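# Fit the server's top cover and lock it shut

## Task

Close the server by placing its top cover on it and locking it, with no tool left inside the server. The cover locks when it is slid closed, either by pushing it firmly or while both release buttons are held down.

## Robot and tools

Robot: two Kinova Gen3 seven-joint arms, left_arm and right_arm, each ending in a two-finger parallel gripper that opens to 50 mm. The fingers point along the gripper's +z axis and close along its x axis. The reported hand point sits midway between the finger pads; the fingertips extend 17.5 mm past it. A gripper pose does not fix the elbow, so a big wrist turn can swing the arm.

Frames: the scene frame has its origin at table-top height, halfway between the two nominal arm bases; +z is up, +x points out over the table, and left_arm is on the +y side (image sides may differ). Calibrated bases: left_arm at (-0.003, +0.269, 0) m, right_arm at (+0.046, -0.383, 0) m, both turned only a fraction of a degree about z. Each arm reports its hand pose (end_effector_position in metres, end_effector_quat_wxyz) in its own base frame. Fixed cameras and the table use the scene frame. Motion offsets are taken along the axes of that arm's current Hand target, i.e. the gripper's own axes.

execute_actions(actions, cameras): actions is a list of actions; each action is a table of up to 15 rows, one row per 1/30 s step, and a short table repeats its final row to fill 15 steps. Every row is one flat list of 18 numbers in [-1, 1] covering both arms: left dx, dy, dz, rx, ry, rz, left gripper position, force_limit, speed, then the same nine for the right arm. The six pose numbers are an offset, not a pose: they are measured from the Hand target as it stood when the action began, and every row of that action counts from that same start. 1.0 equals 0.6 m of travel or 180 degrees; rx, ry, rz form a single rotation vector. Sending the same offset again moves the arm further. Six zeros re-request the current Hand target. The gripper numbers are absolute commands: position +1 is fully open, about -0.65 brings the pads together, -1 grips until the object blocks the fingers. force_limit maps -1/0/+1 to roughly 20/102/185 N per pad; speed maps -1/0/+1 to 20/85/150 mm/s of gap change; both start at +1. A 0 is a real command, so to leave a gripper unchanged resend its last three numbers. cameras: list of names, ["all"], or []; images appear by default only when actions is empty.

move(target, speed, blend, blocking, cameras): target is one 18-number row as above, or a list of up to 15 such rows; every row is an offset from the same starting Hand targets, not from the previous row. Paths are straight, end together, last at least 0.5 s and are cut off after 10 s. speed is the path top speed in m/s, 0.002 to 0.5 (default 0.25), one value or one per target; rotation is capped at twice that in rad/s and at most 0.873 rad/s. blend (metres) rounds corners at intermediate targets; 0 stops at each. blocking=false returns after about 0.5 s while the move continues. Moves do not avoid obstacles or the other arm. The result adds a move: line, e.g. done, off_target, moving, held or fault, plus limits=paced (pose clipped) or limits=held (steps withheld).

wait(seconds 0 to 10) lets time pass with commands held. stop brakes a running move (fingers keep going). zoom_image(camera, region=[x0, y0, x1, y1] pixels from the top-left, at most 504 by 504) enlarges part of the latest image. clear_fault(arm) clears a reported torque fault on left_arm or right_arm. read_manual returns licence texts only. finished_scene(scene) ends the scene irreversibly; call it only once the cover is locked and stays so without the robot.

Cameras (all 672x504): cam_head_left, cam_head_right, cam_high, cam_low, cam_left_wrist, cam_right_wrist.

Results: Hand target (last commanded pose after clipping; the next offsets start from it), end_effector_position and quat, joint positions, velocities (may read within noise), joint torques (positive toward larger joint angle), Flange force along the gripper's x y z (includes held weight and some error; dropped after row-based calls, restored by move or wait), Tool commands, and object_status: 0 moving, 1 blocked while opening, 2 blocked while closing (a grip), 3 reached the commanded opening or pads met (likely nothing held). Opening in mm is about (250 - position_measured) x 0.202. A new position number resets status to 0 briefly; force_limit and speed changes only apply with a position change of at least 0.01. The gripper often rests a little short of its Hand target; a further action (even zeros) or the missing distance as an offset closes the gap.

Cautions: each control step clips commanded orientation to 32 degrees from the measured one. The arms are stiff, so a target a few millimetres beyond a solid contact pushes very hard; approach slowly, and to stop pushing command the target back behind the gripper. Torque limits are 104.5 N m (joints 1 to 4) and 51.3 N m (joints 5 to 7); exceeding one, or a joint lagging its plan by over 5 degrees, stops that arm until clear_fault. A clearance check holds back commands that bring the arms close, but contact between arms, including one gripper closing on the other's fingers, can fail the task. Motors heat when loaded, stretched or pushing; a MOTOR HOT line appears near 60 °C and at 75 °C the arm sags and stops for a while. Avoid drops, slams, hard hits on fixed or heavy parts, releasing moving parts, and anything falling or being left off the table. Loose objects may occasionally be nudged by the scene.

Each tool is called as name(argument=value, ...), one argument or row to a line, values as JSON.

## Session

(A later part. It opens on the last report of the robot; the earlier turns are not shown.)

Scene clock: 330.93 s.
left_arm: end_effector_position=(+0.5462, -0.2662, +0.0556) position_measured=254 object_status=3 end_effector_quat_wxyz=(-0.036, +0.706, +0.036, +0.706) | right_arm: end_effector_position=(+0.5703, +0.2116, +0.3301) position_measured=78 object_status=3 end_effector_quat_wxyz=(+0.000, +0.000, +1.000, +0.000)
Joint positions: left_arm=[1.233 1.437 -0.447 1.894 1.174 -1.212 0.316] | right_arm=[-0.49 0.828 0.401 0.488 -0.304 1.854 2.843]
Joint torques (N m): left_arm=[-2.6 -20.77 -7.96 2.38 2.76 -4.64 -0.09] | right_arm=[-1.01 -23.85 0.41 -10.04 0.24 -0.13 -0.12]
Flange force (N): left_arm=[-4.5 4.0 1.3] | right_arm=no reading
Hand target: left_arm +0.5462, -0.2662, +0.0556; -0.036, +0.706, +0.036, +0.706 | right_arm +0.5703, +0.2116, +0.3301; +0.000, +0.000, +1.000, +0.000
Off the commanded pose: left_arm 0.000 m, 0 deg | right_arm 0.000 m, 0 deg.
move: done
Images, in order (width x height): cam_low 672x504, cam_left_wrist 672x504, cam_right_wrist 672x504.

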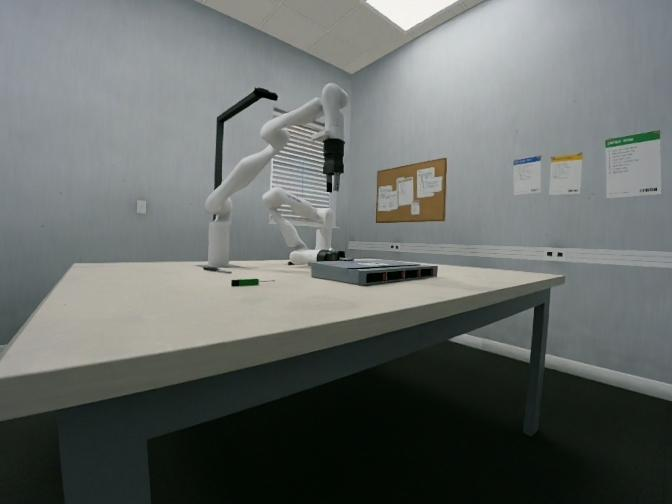

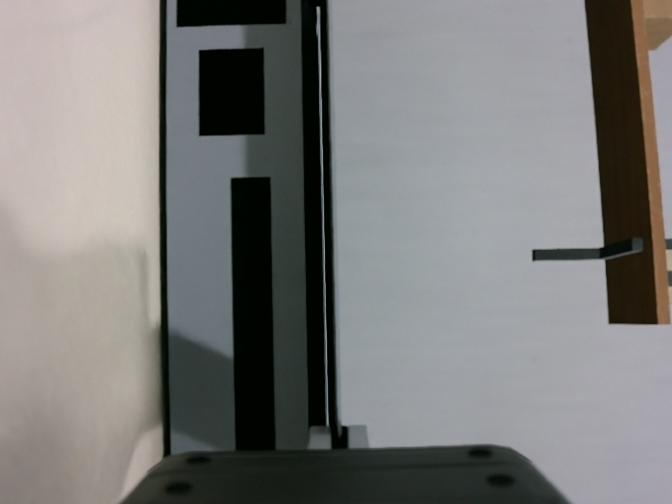

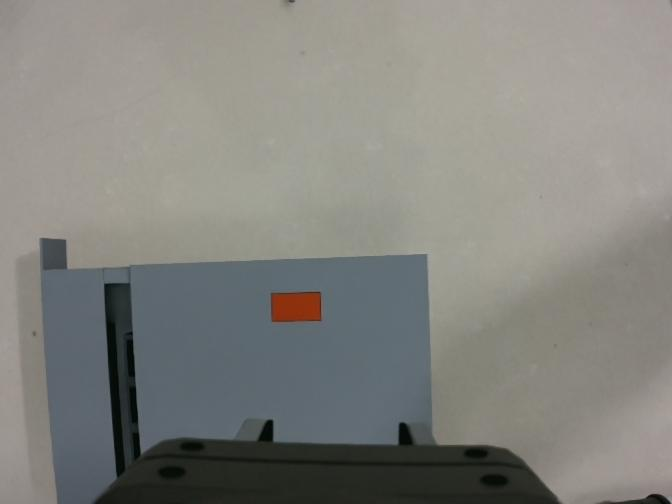

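move(
  target=[
    [0,0,0.0022,0,0,0,-0.98,1,-0.5,0,0,0,0,0,0,0.5,-0.7,0],
    [0,0,0.0022,0,0,0,0.5,-1,-1,0,0,0,0,0,0,0.5,-0.7,0],
  ],
  speed=0.05,
  cameras=["cam_right_wrist","cam_left_wrist","cam_low","cam_head_left"],
)

zoom_image(
  camera="cam_right_wrist",
  region=[20, 220, 160, 320],
)

zoom_image(
  camera="cam_low",
  region=[280, 230, 460, 300],
)

zoom_image(
  camera="cam_head_left",
  region=[270, 200, 480, 310],
)

Scene clock: 346.63 s.
left_arm: end_effector_position=(+0.5475, -0.2661, +0.0556) position_measured=78 object_status=0 end_effector_quat_wxyz=(-0.036, +0.706, +0.036, +0.706) | right_arm: end_effector_position=(+0.5703, +0.2116, +0.3301) position_measured=78 object_status=3 end_effector_quat_wxyz=(+0.000, +0.000, +1.000, +0.000)
Joint positions: left_arm=[1.231 1.438 -0.448 1.892 1.172 -1.211 0.316] | right_arm=[-0.49 0.828 0.401 0.488 -0.304 1.854 2.843]
Joint torques (N m): left_arm=[-0.41 -19.49 -5.34 1.38 1.04 -3.38 -0.29] | right_arm=[-1.09 -23.96 0.44 -10.12 0.21 -0.17 -0.11]
Flange force (N): left_arm=[-0.6 0.6 2.1] | right_arm=no reading
Hand target: left_arm +0.5475, -0.2661, +0.0556; -0.036, +0.706, +0.036, +0.706 | right_arm +0.5703, +0.2116, +0.3301; +0.000, +0.000, +1.000, +0.000
Off the commanded pose: left_arm 0.000 m, 0 deg | right_arm 0.000 m, 0 deg.
move: done
Images, in order (width x height): cam_head_left 672x504, cam_low 672x504, cam_left_wrist 672x504, cam_right_wrist 672x504.

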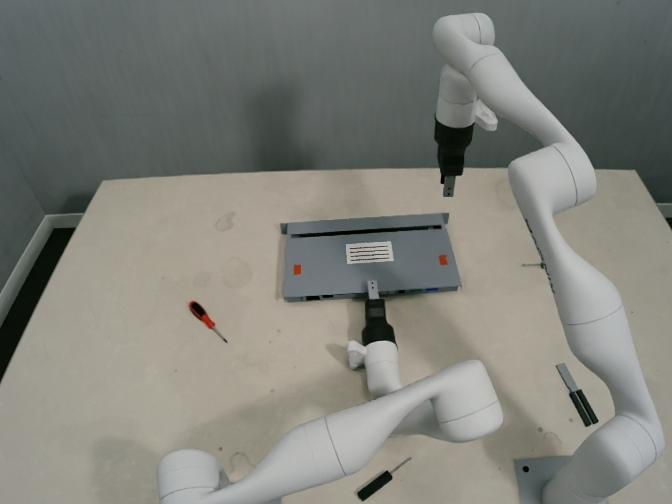

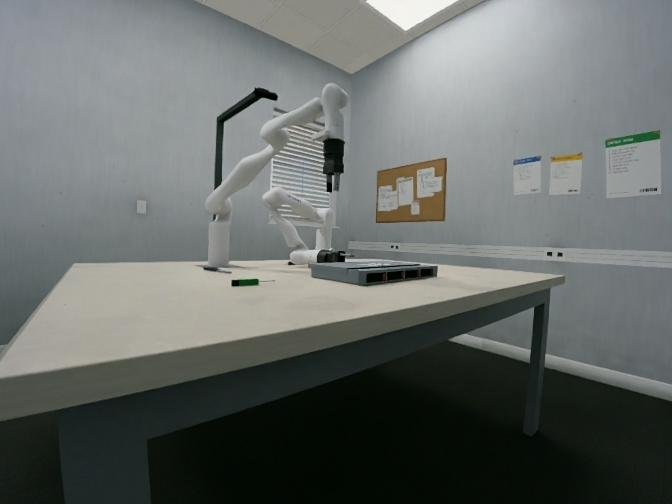

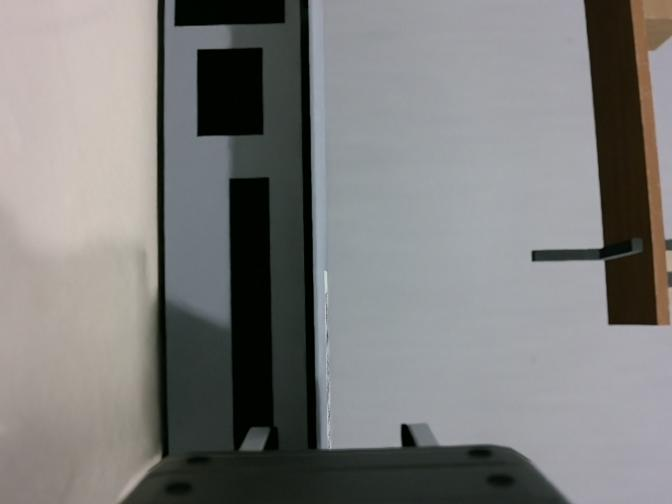

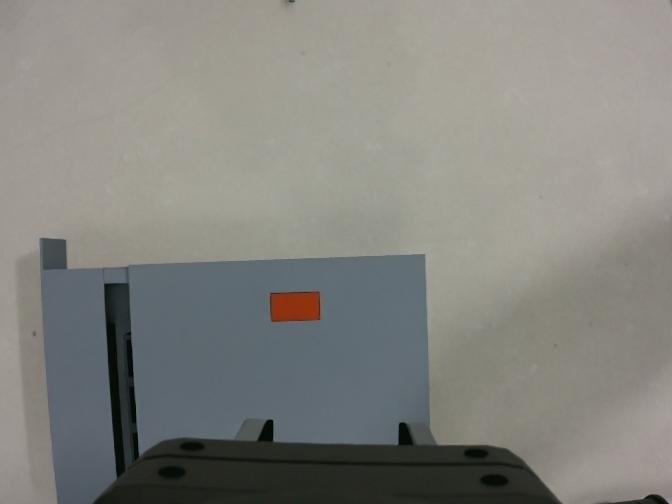

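Scaled by 3.600.

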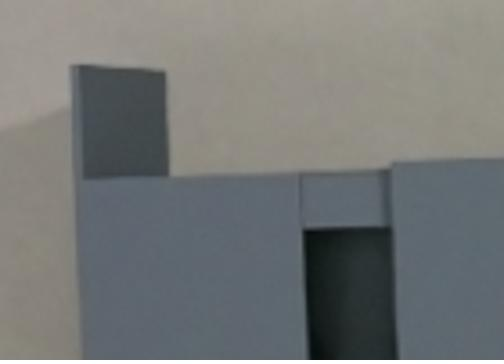

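Scaled by 2.800.

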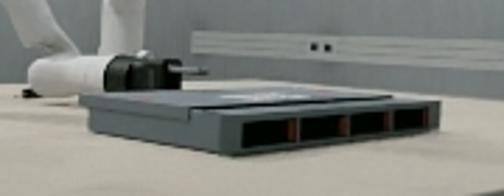

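Scaled by 2.400.

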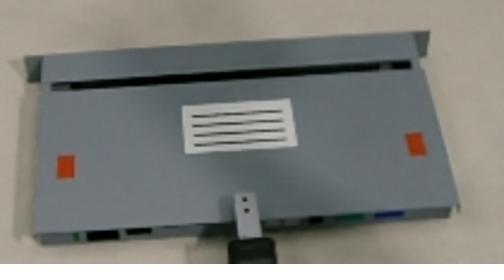

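move(
  target=[
    [0,0,-0.1,0,0,0,0.5,-1,-1,0,0,0,0,0,0,0.5,-0.7,0],
    [0.18,0,-0.1,0,0,0,0.5,-1,-1,0,0,0,0,0,0,0.5,-0.7,0],
    [0.325,-0.2795,0.1173,0,-0.5,0,0.5,-1,-1,0,0,0,0,0,0,0.5,-0.7,0],
  ],
  speed=0.25,
  blend=[0.01,0.04,0],
  cameras=["cam_right_wrist","cam_left_wrist"],
)

zoom_image(
  camera="cam_left_wrist",
  region=[210, 240, 410, 360],
)

zoom_image(
  camera="cam_left_wrist",
  region=[500, 220, 672, 340],
)

zoom_image(
  camera="cam_right_wrist",
  region=[20, 220, 160, 320],
)

Scene clock: 371.17 s.
left_arm: end_effector_position=(+0.6003, -0.0921, +0.2507) position_measured=78 object_status=3 end_effector_quat_wxyz=(+0.000, +0.999, +0.051, +0.000) | right_arm: end_effector_position=(+0.5703, +0.2116, +0.3301) position_measured=78 object_status=3 end_effector_quat_wxyz=(+0.000, +0.000, +1.000, +0.000)
Joint positions: left_arm=[0.432 0.891 -0.979 0.798 0.708 1.699 -0.108] | right_arm=[-0.49 0.828 0.401 0.488 -0.304 1.854 2.843]
Joint torques (N m): left_arm=[-0.46 -24.17 -2.85 -6.26 -0.03 0.06 -0.28] | right_arm=[-1.09 -23.91 0.42 -10.13 0.26 -0.15 -0.12]
Flange force (N): left_arm=[3.5 2.2 -2.1] | right_arm=no reading
Hand target: left_arm +0.6003, -0.0921, +0.2507; +0.000, +0.999, +0.051, +0.000 | right_arm +0.5703, +0.2116, +0.3301; +0.000, +0.000, +1.000, +0.000
Off the commanded pose: left_arm 0.000 m, 0 deg | right_arm 0.000 m, 0 deg.
move: done
Images, in order (width x height): cam_left_wrist 672x504, cam_right_wrist 672x504.

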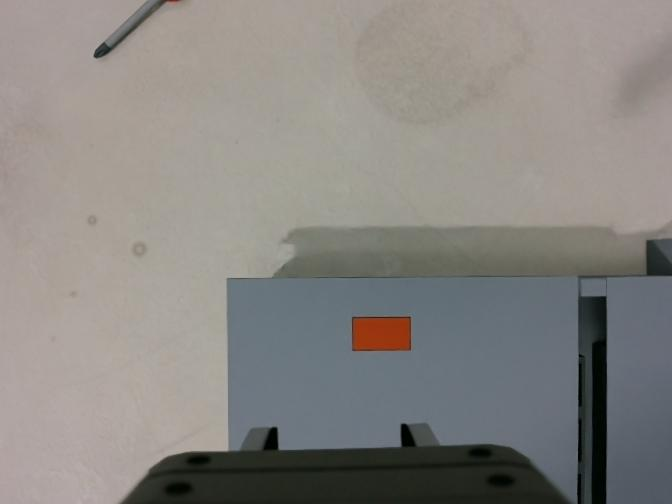

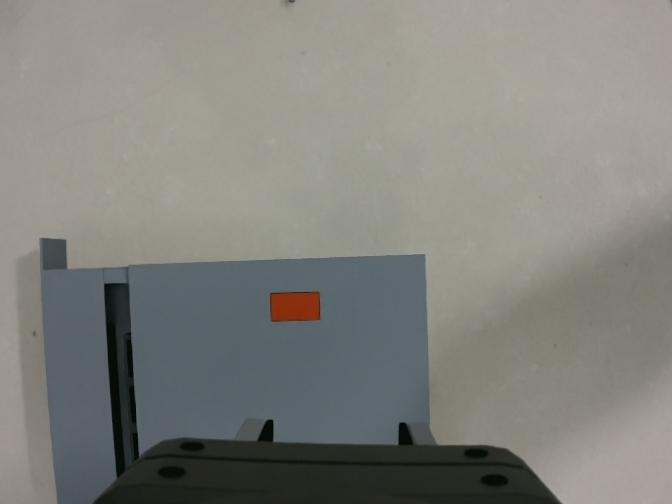

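Scaled by 2.520.

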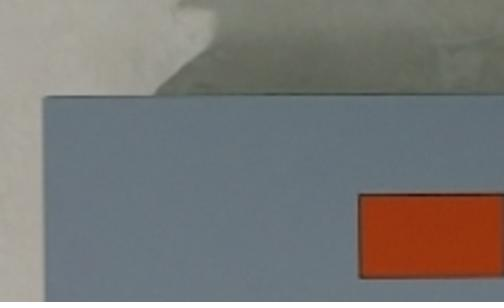

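Scaled by 2.930.

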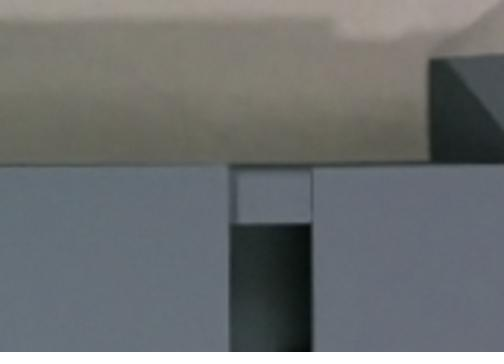

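Scaled by 3.600.

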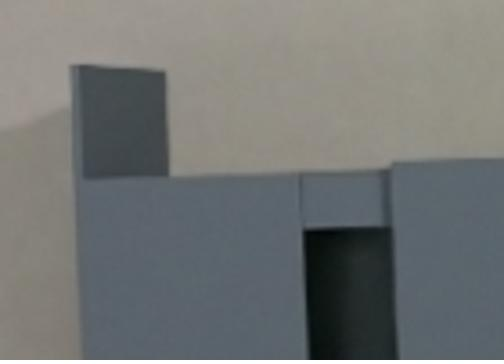

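wait(
  seconds=0,
  cameras=["cam_low","cam_head_left","cam_high"],
)

zoom_image(
  camera="cam_low",
  region=[300, 250, 380, 295],
)

zoom_image(
  camera="cam_low",
  region=[370, 250, 450, 295],
)

zoom_image(
  camera="cam_head_left",
  region=[400, 200, 480, 310],
)

zoom_image(
  camera="cam_head_left",
  region=[270, 200, 350, 310],
)

Scene clock: 393.77 s.
left_arm: end_effector_position=(+0.6003, -0.0921, +0.2507) position_measured=78 object_status=3 end_effector_quat_wxyz=(+0.000, +0.999, +0.051, +0.000) | right_arm: end_effector_position=(+0.5703, +0.2116, +0.3301) position_measured=78 object_status=3 end_effector_quat_wxyz=(+0.000, +0.000, +1.000, +0.000)
Joint positions: left_arm=[0.432 0.891 -0.979 0.798 0.708 1.699 -0.108] | right_arm=[-0.49 0.828 0.401 0.488 -0.304 1.854 2.843]
Joint torques (N m): left_arm=[-0.45 -24.07 -2.81 -6.11 -0.08 0.09 -0.26] | right_arm=[-1.06 -23.91 0.42 -10.08 0.26 -0.13 -0.1]
Flange force (N): left_arm=[4.2 2.3 -2.5] | right_arm=no reading
Hand target: left_arm +0.6003, -0.0921, +0.2507; +0.000, +0.999, +0.051, +0.000 | right_arm +0.5703, +0.2116, +0.3301; +0.000, +0.000, +1.000, +0.000
Tool commands: left_gripper/position=+0.5 left_gripper/force_limit=-1.0 left_gripper/speed=-1.0 right_gripper/position=+0.5 right_gripper/force_limit=-0.7 right_gripper/speed=+0.0
Off the commanded pose: left_arm 0.000 m, 0 deg | right_arm 0.000 m, 0 deg.
Images, in order (width x height): cam_head_left 672x504, cam_high 672x504, cam_low 672x504.

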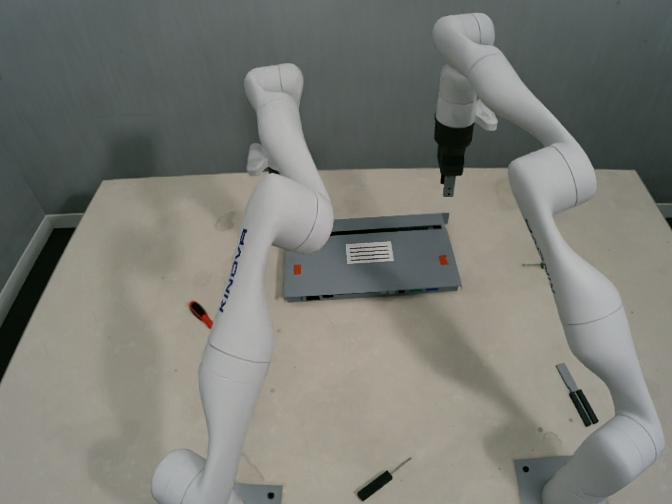

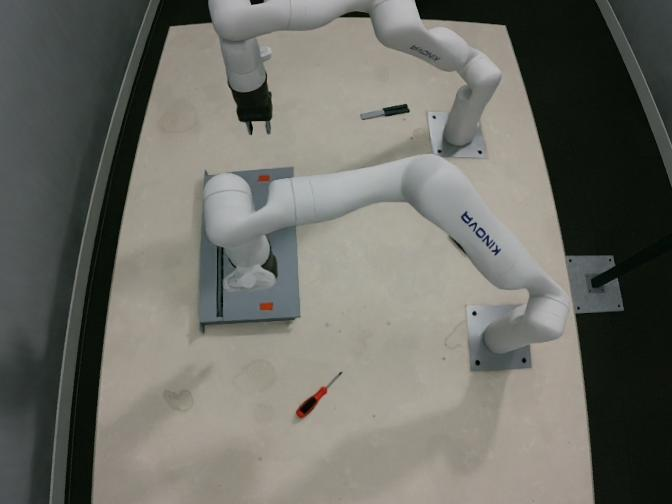

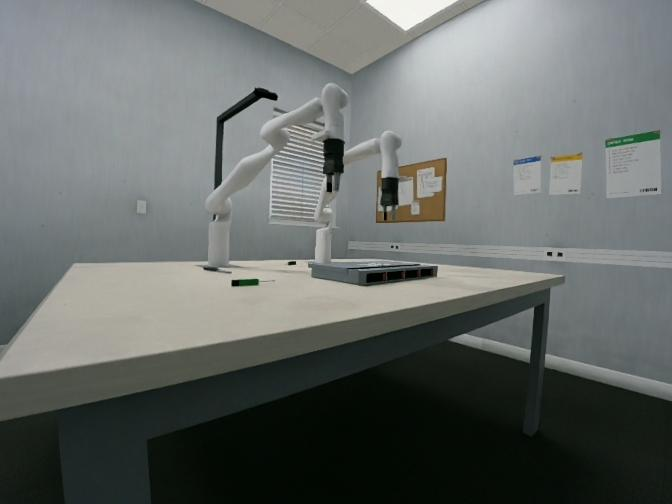

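Scaled by 6.300.

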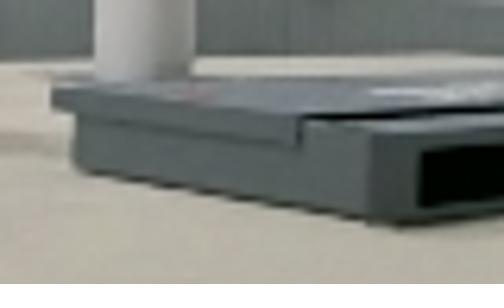

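Scaled by 6.300.

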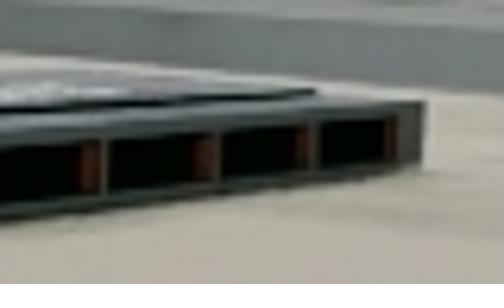

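Scaled by 4.582.

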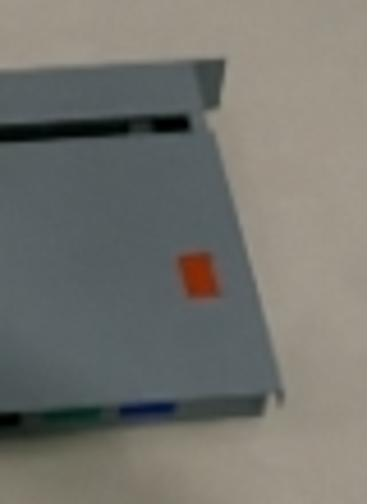

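Scaled by 4.582.

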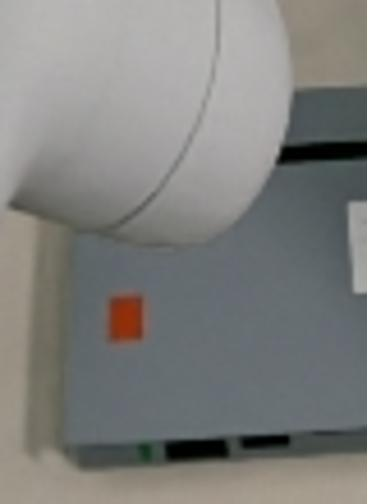

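move(
  target=[
    [-0.1448,0.2798,0.1345,0,0,0,-0.7,-0.7,0.5,0,0,0,0,0,0,0.5,-0.7,0],
    [-0.1448,0.2798,0.3203,0,0,0,-0.7,-0.7,0.5,0,0,0,0,0,0,0.5,-0.7,0],
    [-0.1115,0.2798,0.3203,0,0,0,-0.7,-0.7,0.5,0,0,0,0,0,0,0.5,-0.7,0],
    [-0.0998,0.2798,0.3203,0,0,0,-0.7,-0.7,0.5,0,0,0,0,0,0,0.5,-0.7,0],
  ],
  speed=[0.25,0.15,0.06,0.05],
  blend=[0.02,0,0,0],
  cameras=["cam_right_wrist","cam_left_wrist"],
)

zoom_image(
  camera="cam_right_wrist",
  region=[20, 220, 160, 320],
)

Scene clock: 418.63 s.
left_arm: end_effector_position=(+0.5579, -0.2652, +0.0584) position_measured=251 object_status=3 end_effector_quat_wxyz=(+0.000, +0.999, +0.051, +0.000) | right_arm: end_effector_position=(+0.5703, +0.2116, +0.3301) position_measured=78 object_status=3 end_effector_quat_wxyz=(+0.000, +0.000, +1.000, +0.000)
Joint positions: left_arm=[0.78 1.087 -0.925 1.095 0.822 1.306 0.055] | right_arm=[-0.49 0.828 0.401 0.488 -0.304 1.854 2.843]
Joint torques (N m): left_arm=[-8.51 -25.7 -10.94 -12.01 0.24 -10.13 0.04] | right_arm=[-1.05 -23.87 0.41 -10.12 0.27 -0.14 -0.14]
Flange force (N): left_arm=[-23.7 1.7 -9.0] | right_arm=no reading
Hand target: left_arm +0.5580, -0.2652, +0.0584; +0.000, +0.999, +0.051, +0.000 | right_arm +0.5703, +0.2116, +0.3301; +0.000, +0.000, +1.000, +0.000
Off the commanded pose: left_arm 0.000 m, 0 deg | right_arm 0.000 m, 0 deg.
move: done
Images, in order (width x height): cam_left_wrist 672x504, cam_right_wrist 672x504.

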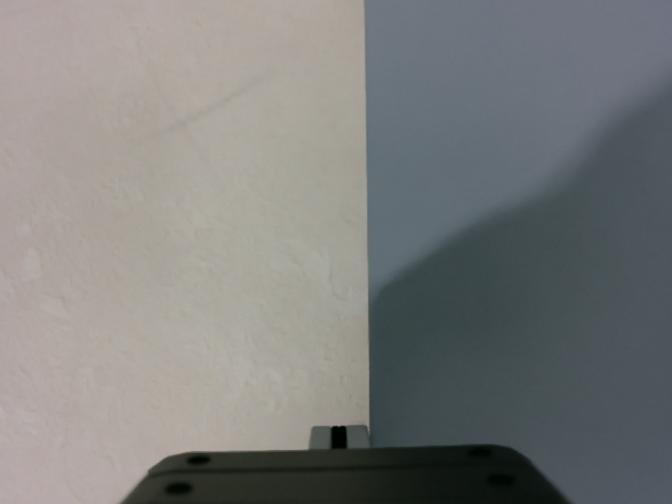

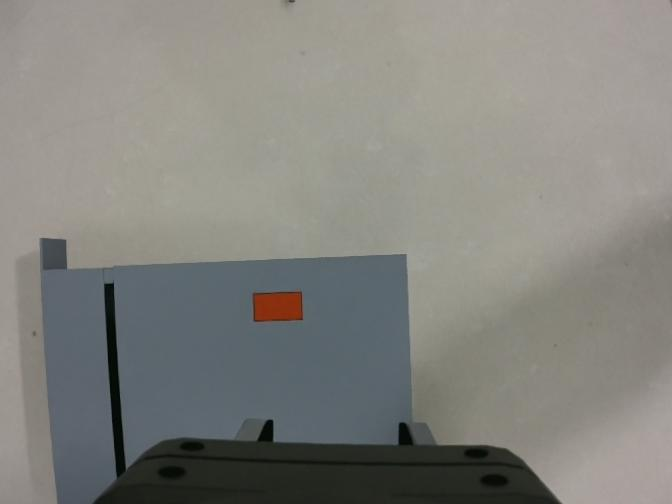

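Scaled by 3.600.

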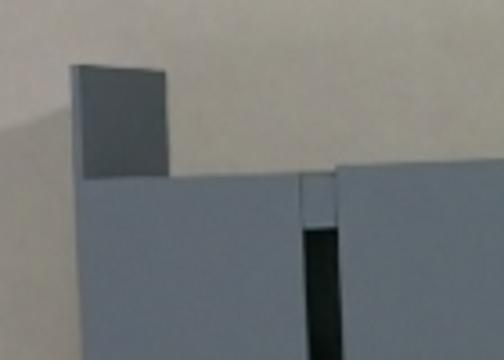

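move(
  target=[0.0033,0,0,0,0,0,-0.7,-0.7,0.5,0,0,0,0,0,0,0.5,-0.7,0],
  speed=0.05,
)

move(
  target=[0.0033,0,0,0,0,0,-0.7,-0.7,0.5,0,0,0,0,0,0,0.5,-0.7,0],
  speed=0.05,
  cameras=["cam_right_wrist"],
)

zoom_image(
  camera="cam_right_wrist",
  region=[20, 220, 160, 320],
)

Scene clock: 432.17 s.
left_arm: end_effector_position=(+0.5599, -0.2650, +0.0584) position_measured=251 object_status=3 end_effector_quat_wxyz=(+0.000, +0.999, +0.051, +0.000) | right_arm: end_effector_position=(+0.5703, +0.2116, +0.3301) position_measured=78 object_status=3 end_effector_quat_wxyz=(+0.000, +0.000, +1.000, +0.000)
Joint positions: left_arm=[0.775 1.09 -0.925 1.086 0.822 1.31 0.057] | right_arm=[-0.49 0.828 0.401 0.488 -0.304 1.854 2.843]
Joint torques (N m): left_arm=[-11.08 -24.48 -12.32 -14.93 1.23 -15.11 0.13] | right_arm=[-1.05 -23.92 0.43 -10.14 0.26 -0.17 -0.14]
Flange force (N): left_arm=[-35.3 -0.6 -16.7] | right_arm=no reading
Hand target: left_arm +0.5599, -0.2650, +0.0584; +0.000, +0.999, +0.051, +0.000 | right_arm +0.5703, +0.2116, +0.3301; +0.000, +0.000, +1.000, +0.000
Off the commanded pose: left_arm 0.000 m, 0 deg | right_arm 0.000 m, 0 deg.
move: done

Scene clock: 432.87 s.
left_arm: end_effector_position=(+0.5618, -0.2648, +0.0584) position_measured=251 object_status=3 end_effector_quat_wxyz=(+0.000, +0.999, +0.051, +0.000) | right_arm: end_effector_position=(+0.5703, +0.2116, +0.3301) position_measured=78 object_status=3 end_effector_quat_wxyz=(+0.000, +0.000, +1.000, +0.000)
Joint positions: left_arm=[0.771 1.093 -0.924 1.078 0.822 1.314 0.059] | right_arm=[-0.49 0.828 0.401 0.488 -0.304 1.854 2.843]
Joint torques (N m): left_arm=[-12.79 -23.22 -13.21 -17.36 2 -18.93 0.3] | right_arm=[-1.04 -23.86 0.42 -10.15 0.23 -0.15 -0.11]
Flange force (N): left_arm=[-45.3 -3.7 -22.9] | right_arm=no reading
Hand target: left_arm +0.5619, -0.2648, +0.0584; +0.000, +0.999, +0.051, +0.000 | right_arm +0.5703, +0.2116, +0.3301; +0.000, +0.000, +1.000, +0.000
Off the commanded pose: left_arm 0.000 m, 0 deg | right_arm 0.000 m, 0 deg.
move: done
Images, in order (width x height): cam_right_wrist 672x504.

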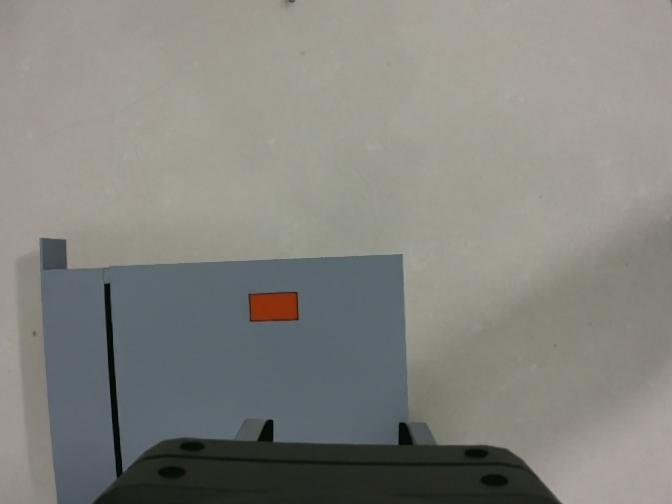

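Scaled by 3.600.

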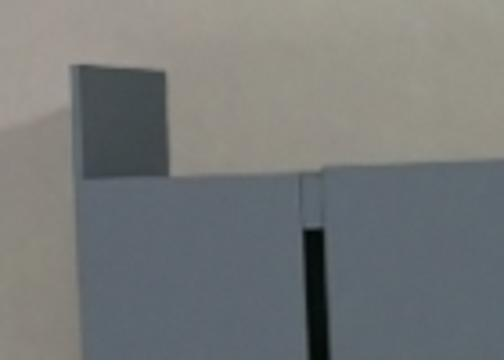

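move(
  target=[0.0033,0,0,0,0,0,-0.7,-0.7,0.5,0,0,0,0,0,0,0.5,-0.7,0],
  speed=0.04,
  cameras=["cam_right_wrist"],
)

zoom_image(
  camera="cam_right_wrist",
  region=[20, 220, 160, 320],
)

Scene clock: 443.90 s.
left_arm: end_effector_position=(+0.5638, -0.2646, +0.0584) position_measured=251 object_status=3 end_effector_quat_wxyz=(+0.000, +0.999, +0.051, +0.000) | right_arm: end_effector_position=(+0.5703, +0.2116, +0.3301) position_measured=78 object_status=3 end_effector_quat_wxyz=(+0.000, +0.000, +1.000, +0.000)
Joint positions: left_arm=[0.766 1.096 -0.923 1.069 0.822 1.318 0.061] | right_arm=[-0.49 0.828 0.401 0.488 -0.304 1.854 2.843]
Joint torques (N m): left_arm=[-15.93 -21.03 -14.91 -21.42 3.25 -25.21 0.38] | right_arm=[-1.1 -23.89 0.49 -10.03 0.27 -0.16 -0.14]
Flange force (N): left_arm=[-62.7 -8.4 -33.0] | right_arm=no reading
Hand target: left_arm +0.5638, -0.2646, +0.0584; +0.000, +0.999, +0.051, +0.000 | right_arm +0.5703, +0.2116, +0.3301; +0.000, +0.000, +1.000, +0.000
Off the commanded pose: left_arm 0.000 m, 0 deg | right_arm 0.000 m, 0 deg.
move: done
Images, in order (width x height): cam_right_wrist 672x504.

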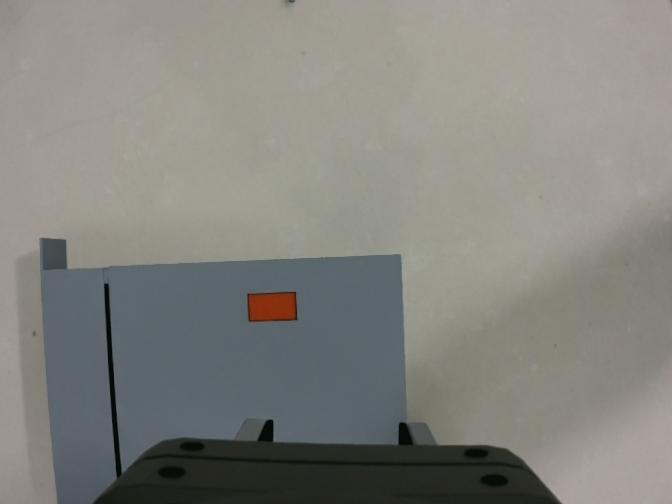

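Scaled by 3.600.

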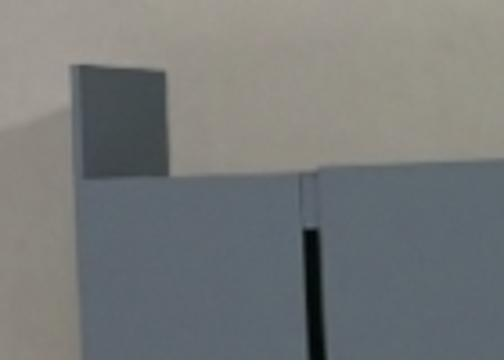

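move(
  target=[0.003,0,0,0,0,0,-0.7,-0.7,0.5,0,0,0,0,0,0,0.5,-0.7,0],
  speed=0.04,
  cameras=["cam_right_wrist","cam_left_wrist"],
)

zoom_image(
  camera="cam_right_wrist",
  region=[20, 220, 160, 320],
)

Scene clock: 459.37 s.
left_arm: end_effector_position=(+0.5656, -0.2644, +0.0584) position_measured=251 object_status=3 end_effector_quat_wxyz=(+0.000, +0.999, +0.051, +0.000) | right_arm: end_effector_position=(+0.5703, +0.2116, +0.3301) position_measured=78 object_status=3 end_effector_quat_wxyz=(+0.000, +0.000, +1.000, +0.000)
Joint positions: left_arm=[0.762 1.099 -0.923 1.06 0.822 1.321 0.063] | right_arm=[-0.49 0.828 0.401 0.488 -0.304 1.854 2.843]
Joint torques (N m): left_arm=[-7.8 -27.08 -10.43 -11.81 0.32 -9.54 0.01] | right_arm=[-1.05 -23.91 0.47 -10.12 0.25 -0.15 -0.11]
Flange force (N): left_arm=[-21.2 1.9 -7.0] | right_arm=no reading
Hand target: left_arm +0.5656, -0.2644, +0.0584; +0.000, +0.999, +0.051, +0.000 | right_arm +0.5703, +0.2116, +0.3301; +0.000, +0.000, +1.000, +0.000
Off the commanded pose: left_arm 0.000 m, 0 deg | right_arm 0.000 m, 0 deg.
move: done
Images, in order (width x height): cam_left_wrist 672x504, cam_right_wrist 672x504.

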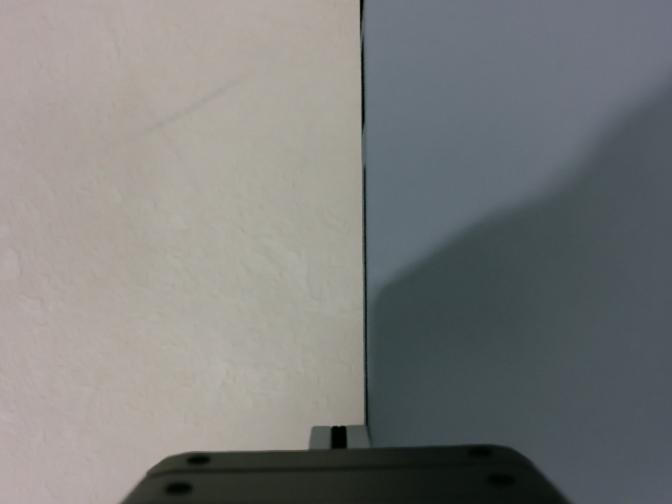

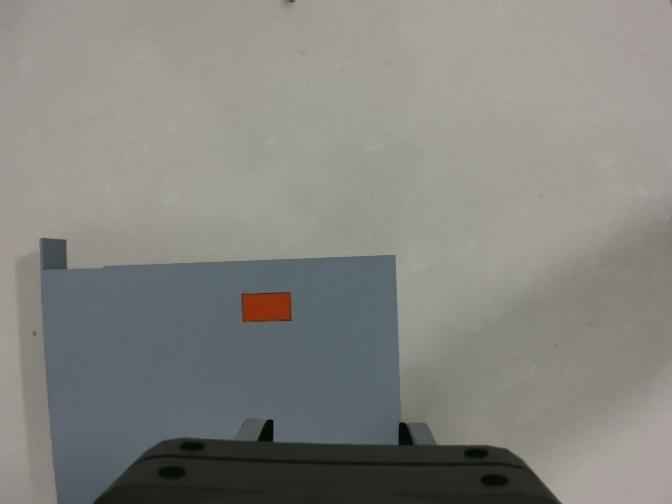

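Scaled by 3.600.

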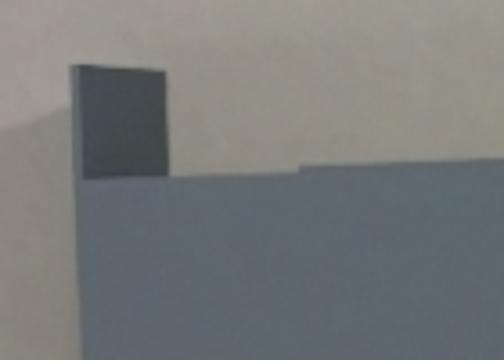

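move(
  target=[-0.05,0,-0.02,0,0,0,-0.7,-0.7,0.5,0,0,0,0,0,0,0.5,-0.7,0],
  speed=0.15,
  cameras=["cam_high"],
)

finished_scene(
  scene=2,
)

Scene clock: 467.10 s.
left_arm: end_effector_position=(+0.5358, -0.2674, +0.0704) position_measured=251 object_status=3 end_effector_quat_wxyz=(+0.000, +0.999, +0.051, +0.000) | right_arm: end_effector_position=(+0.5703, +0.2116, +0.3301) position_measured=78 object_status=3 end_effector_quat_wxyz=(+0.000, +0.000, +1.000, +0.000)
Joint positions: left_arm=[0.83 1.041 -0.939 1.179 0.811 1.289 0.044] | right_arm=[-0.49 0.828 0.401 0.488 -0.304 1.854 2.843]
Joint torques (N m): left_arm=[0.13 -23.87 -4.46 -5.38 -0.07 0.23 -0.24] | right_arm=[-1 -23.86 0.49 -10.11 0.23 -0.17 -0.09]
Flange force (N): left_arm=[3.3 2.4 -1.3] | right_arm=no reading
Hand target: left_arm +0.5358, -0.2674, +0.0704; +0.000, +0.999, +0.051, +0.000 | right_arm +0.5703, +0.2116, +0.3301; +0.000, +0.000, +1.000, +0.000
Off the commanded pose: left_arm 0.000 m, 0 deg | right_arm 0.000 m, 0 deg.
move: done
Images, in order (width x height): cam_high 672x504.

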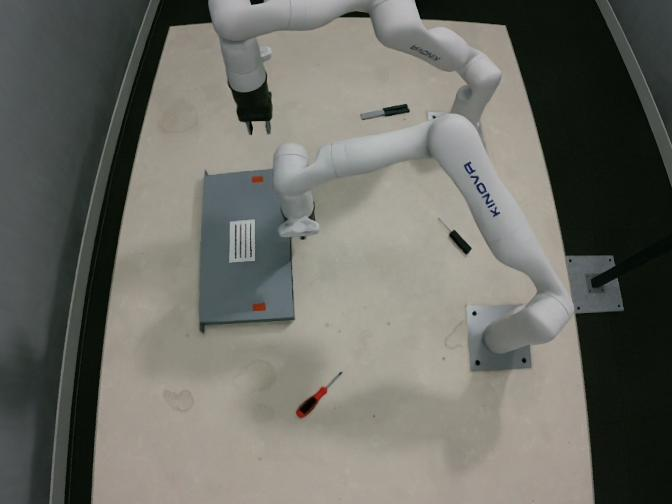

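The scene is finished: the task was done.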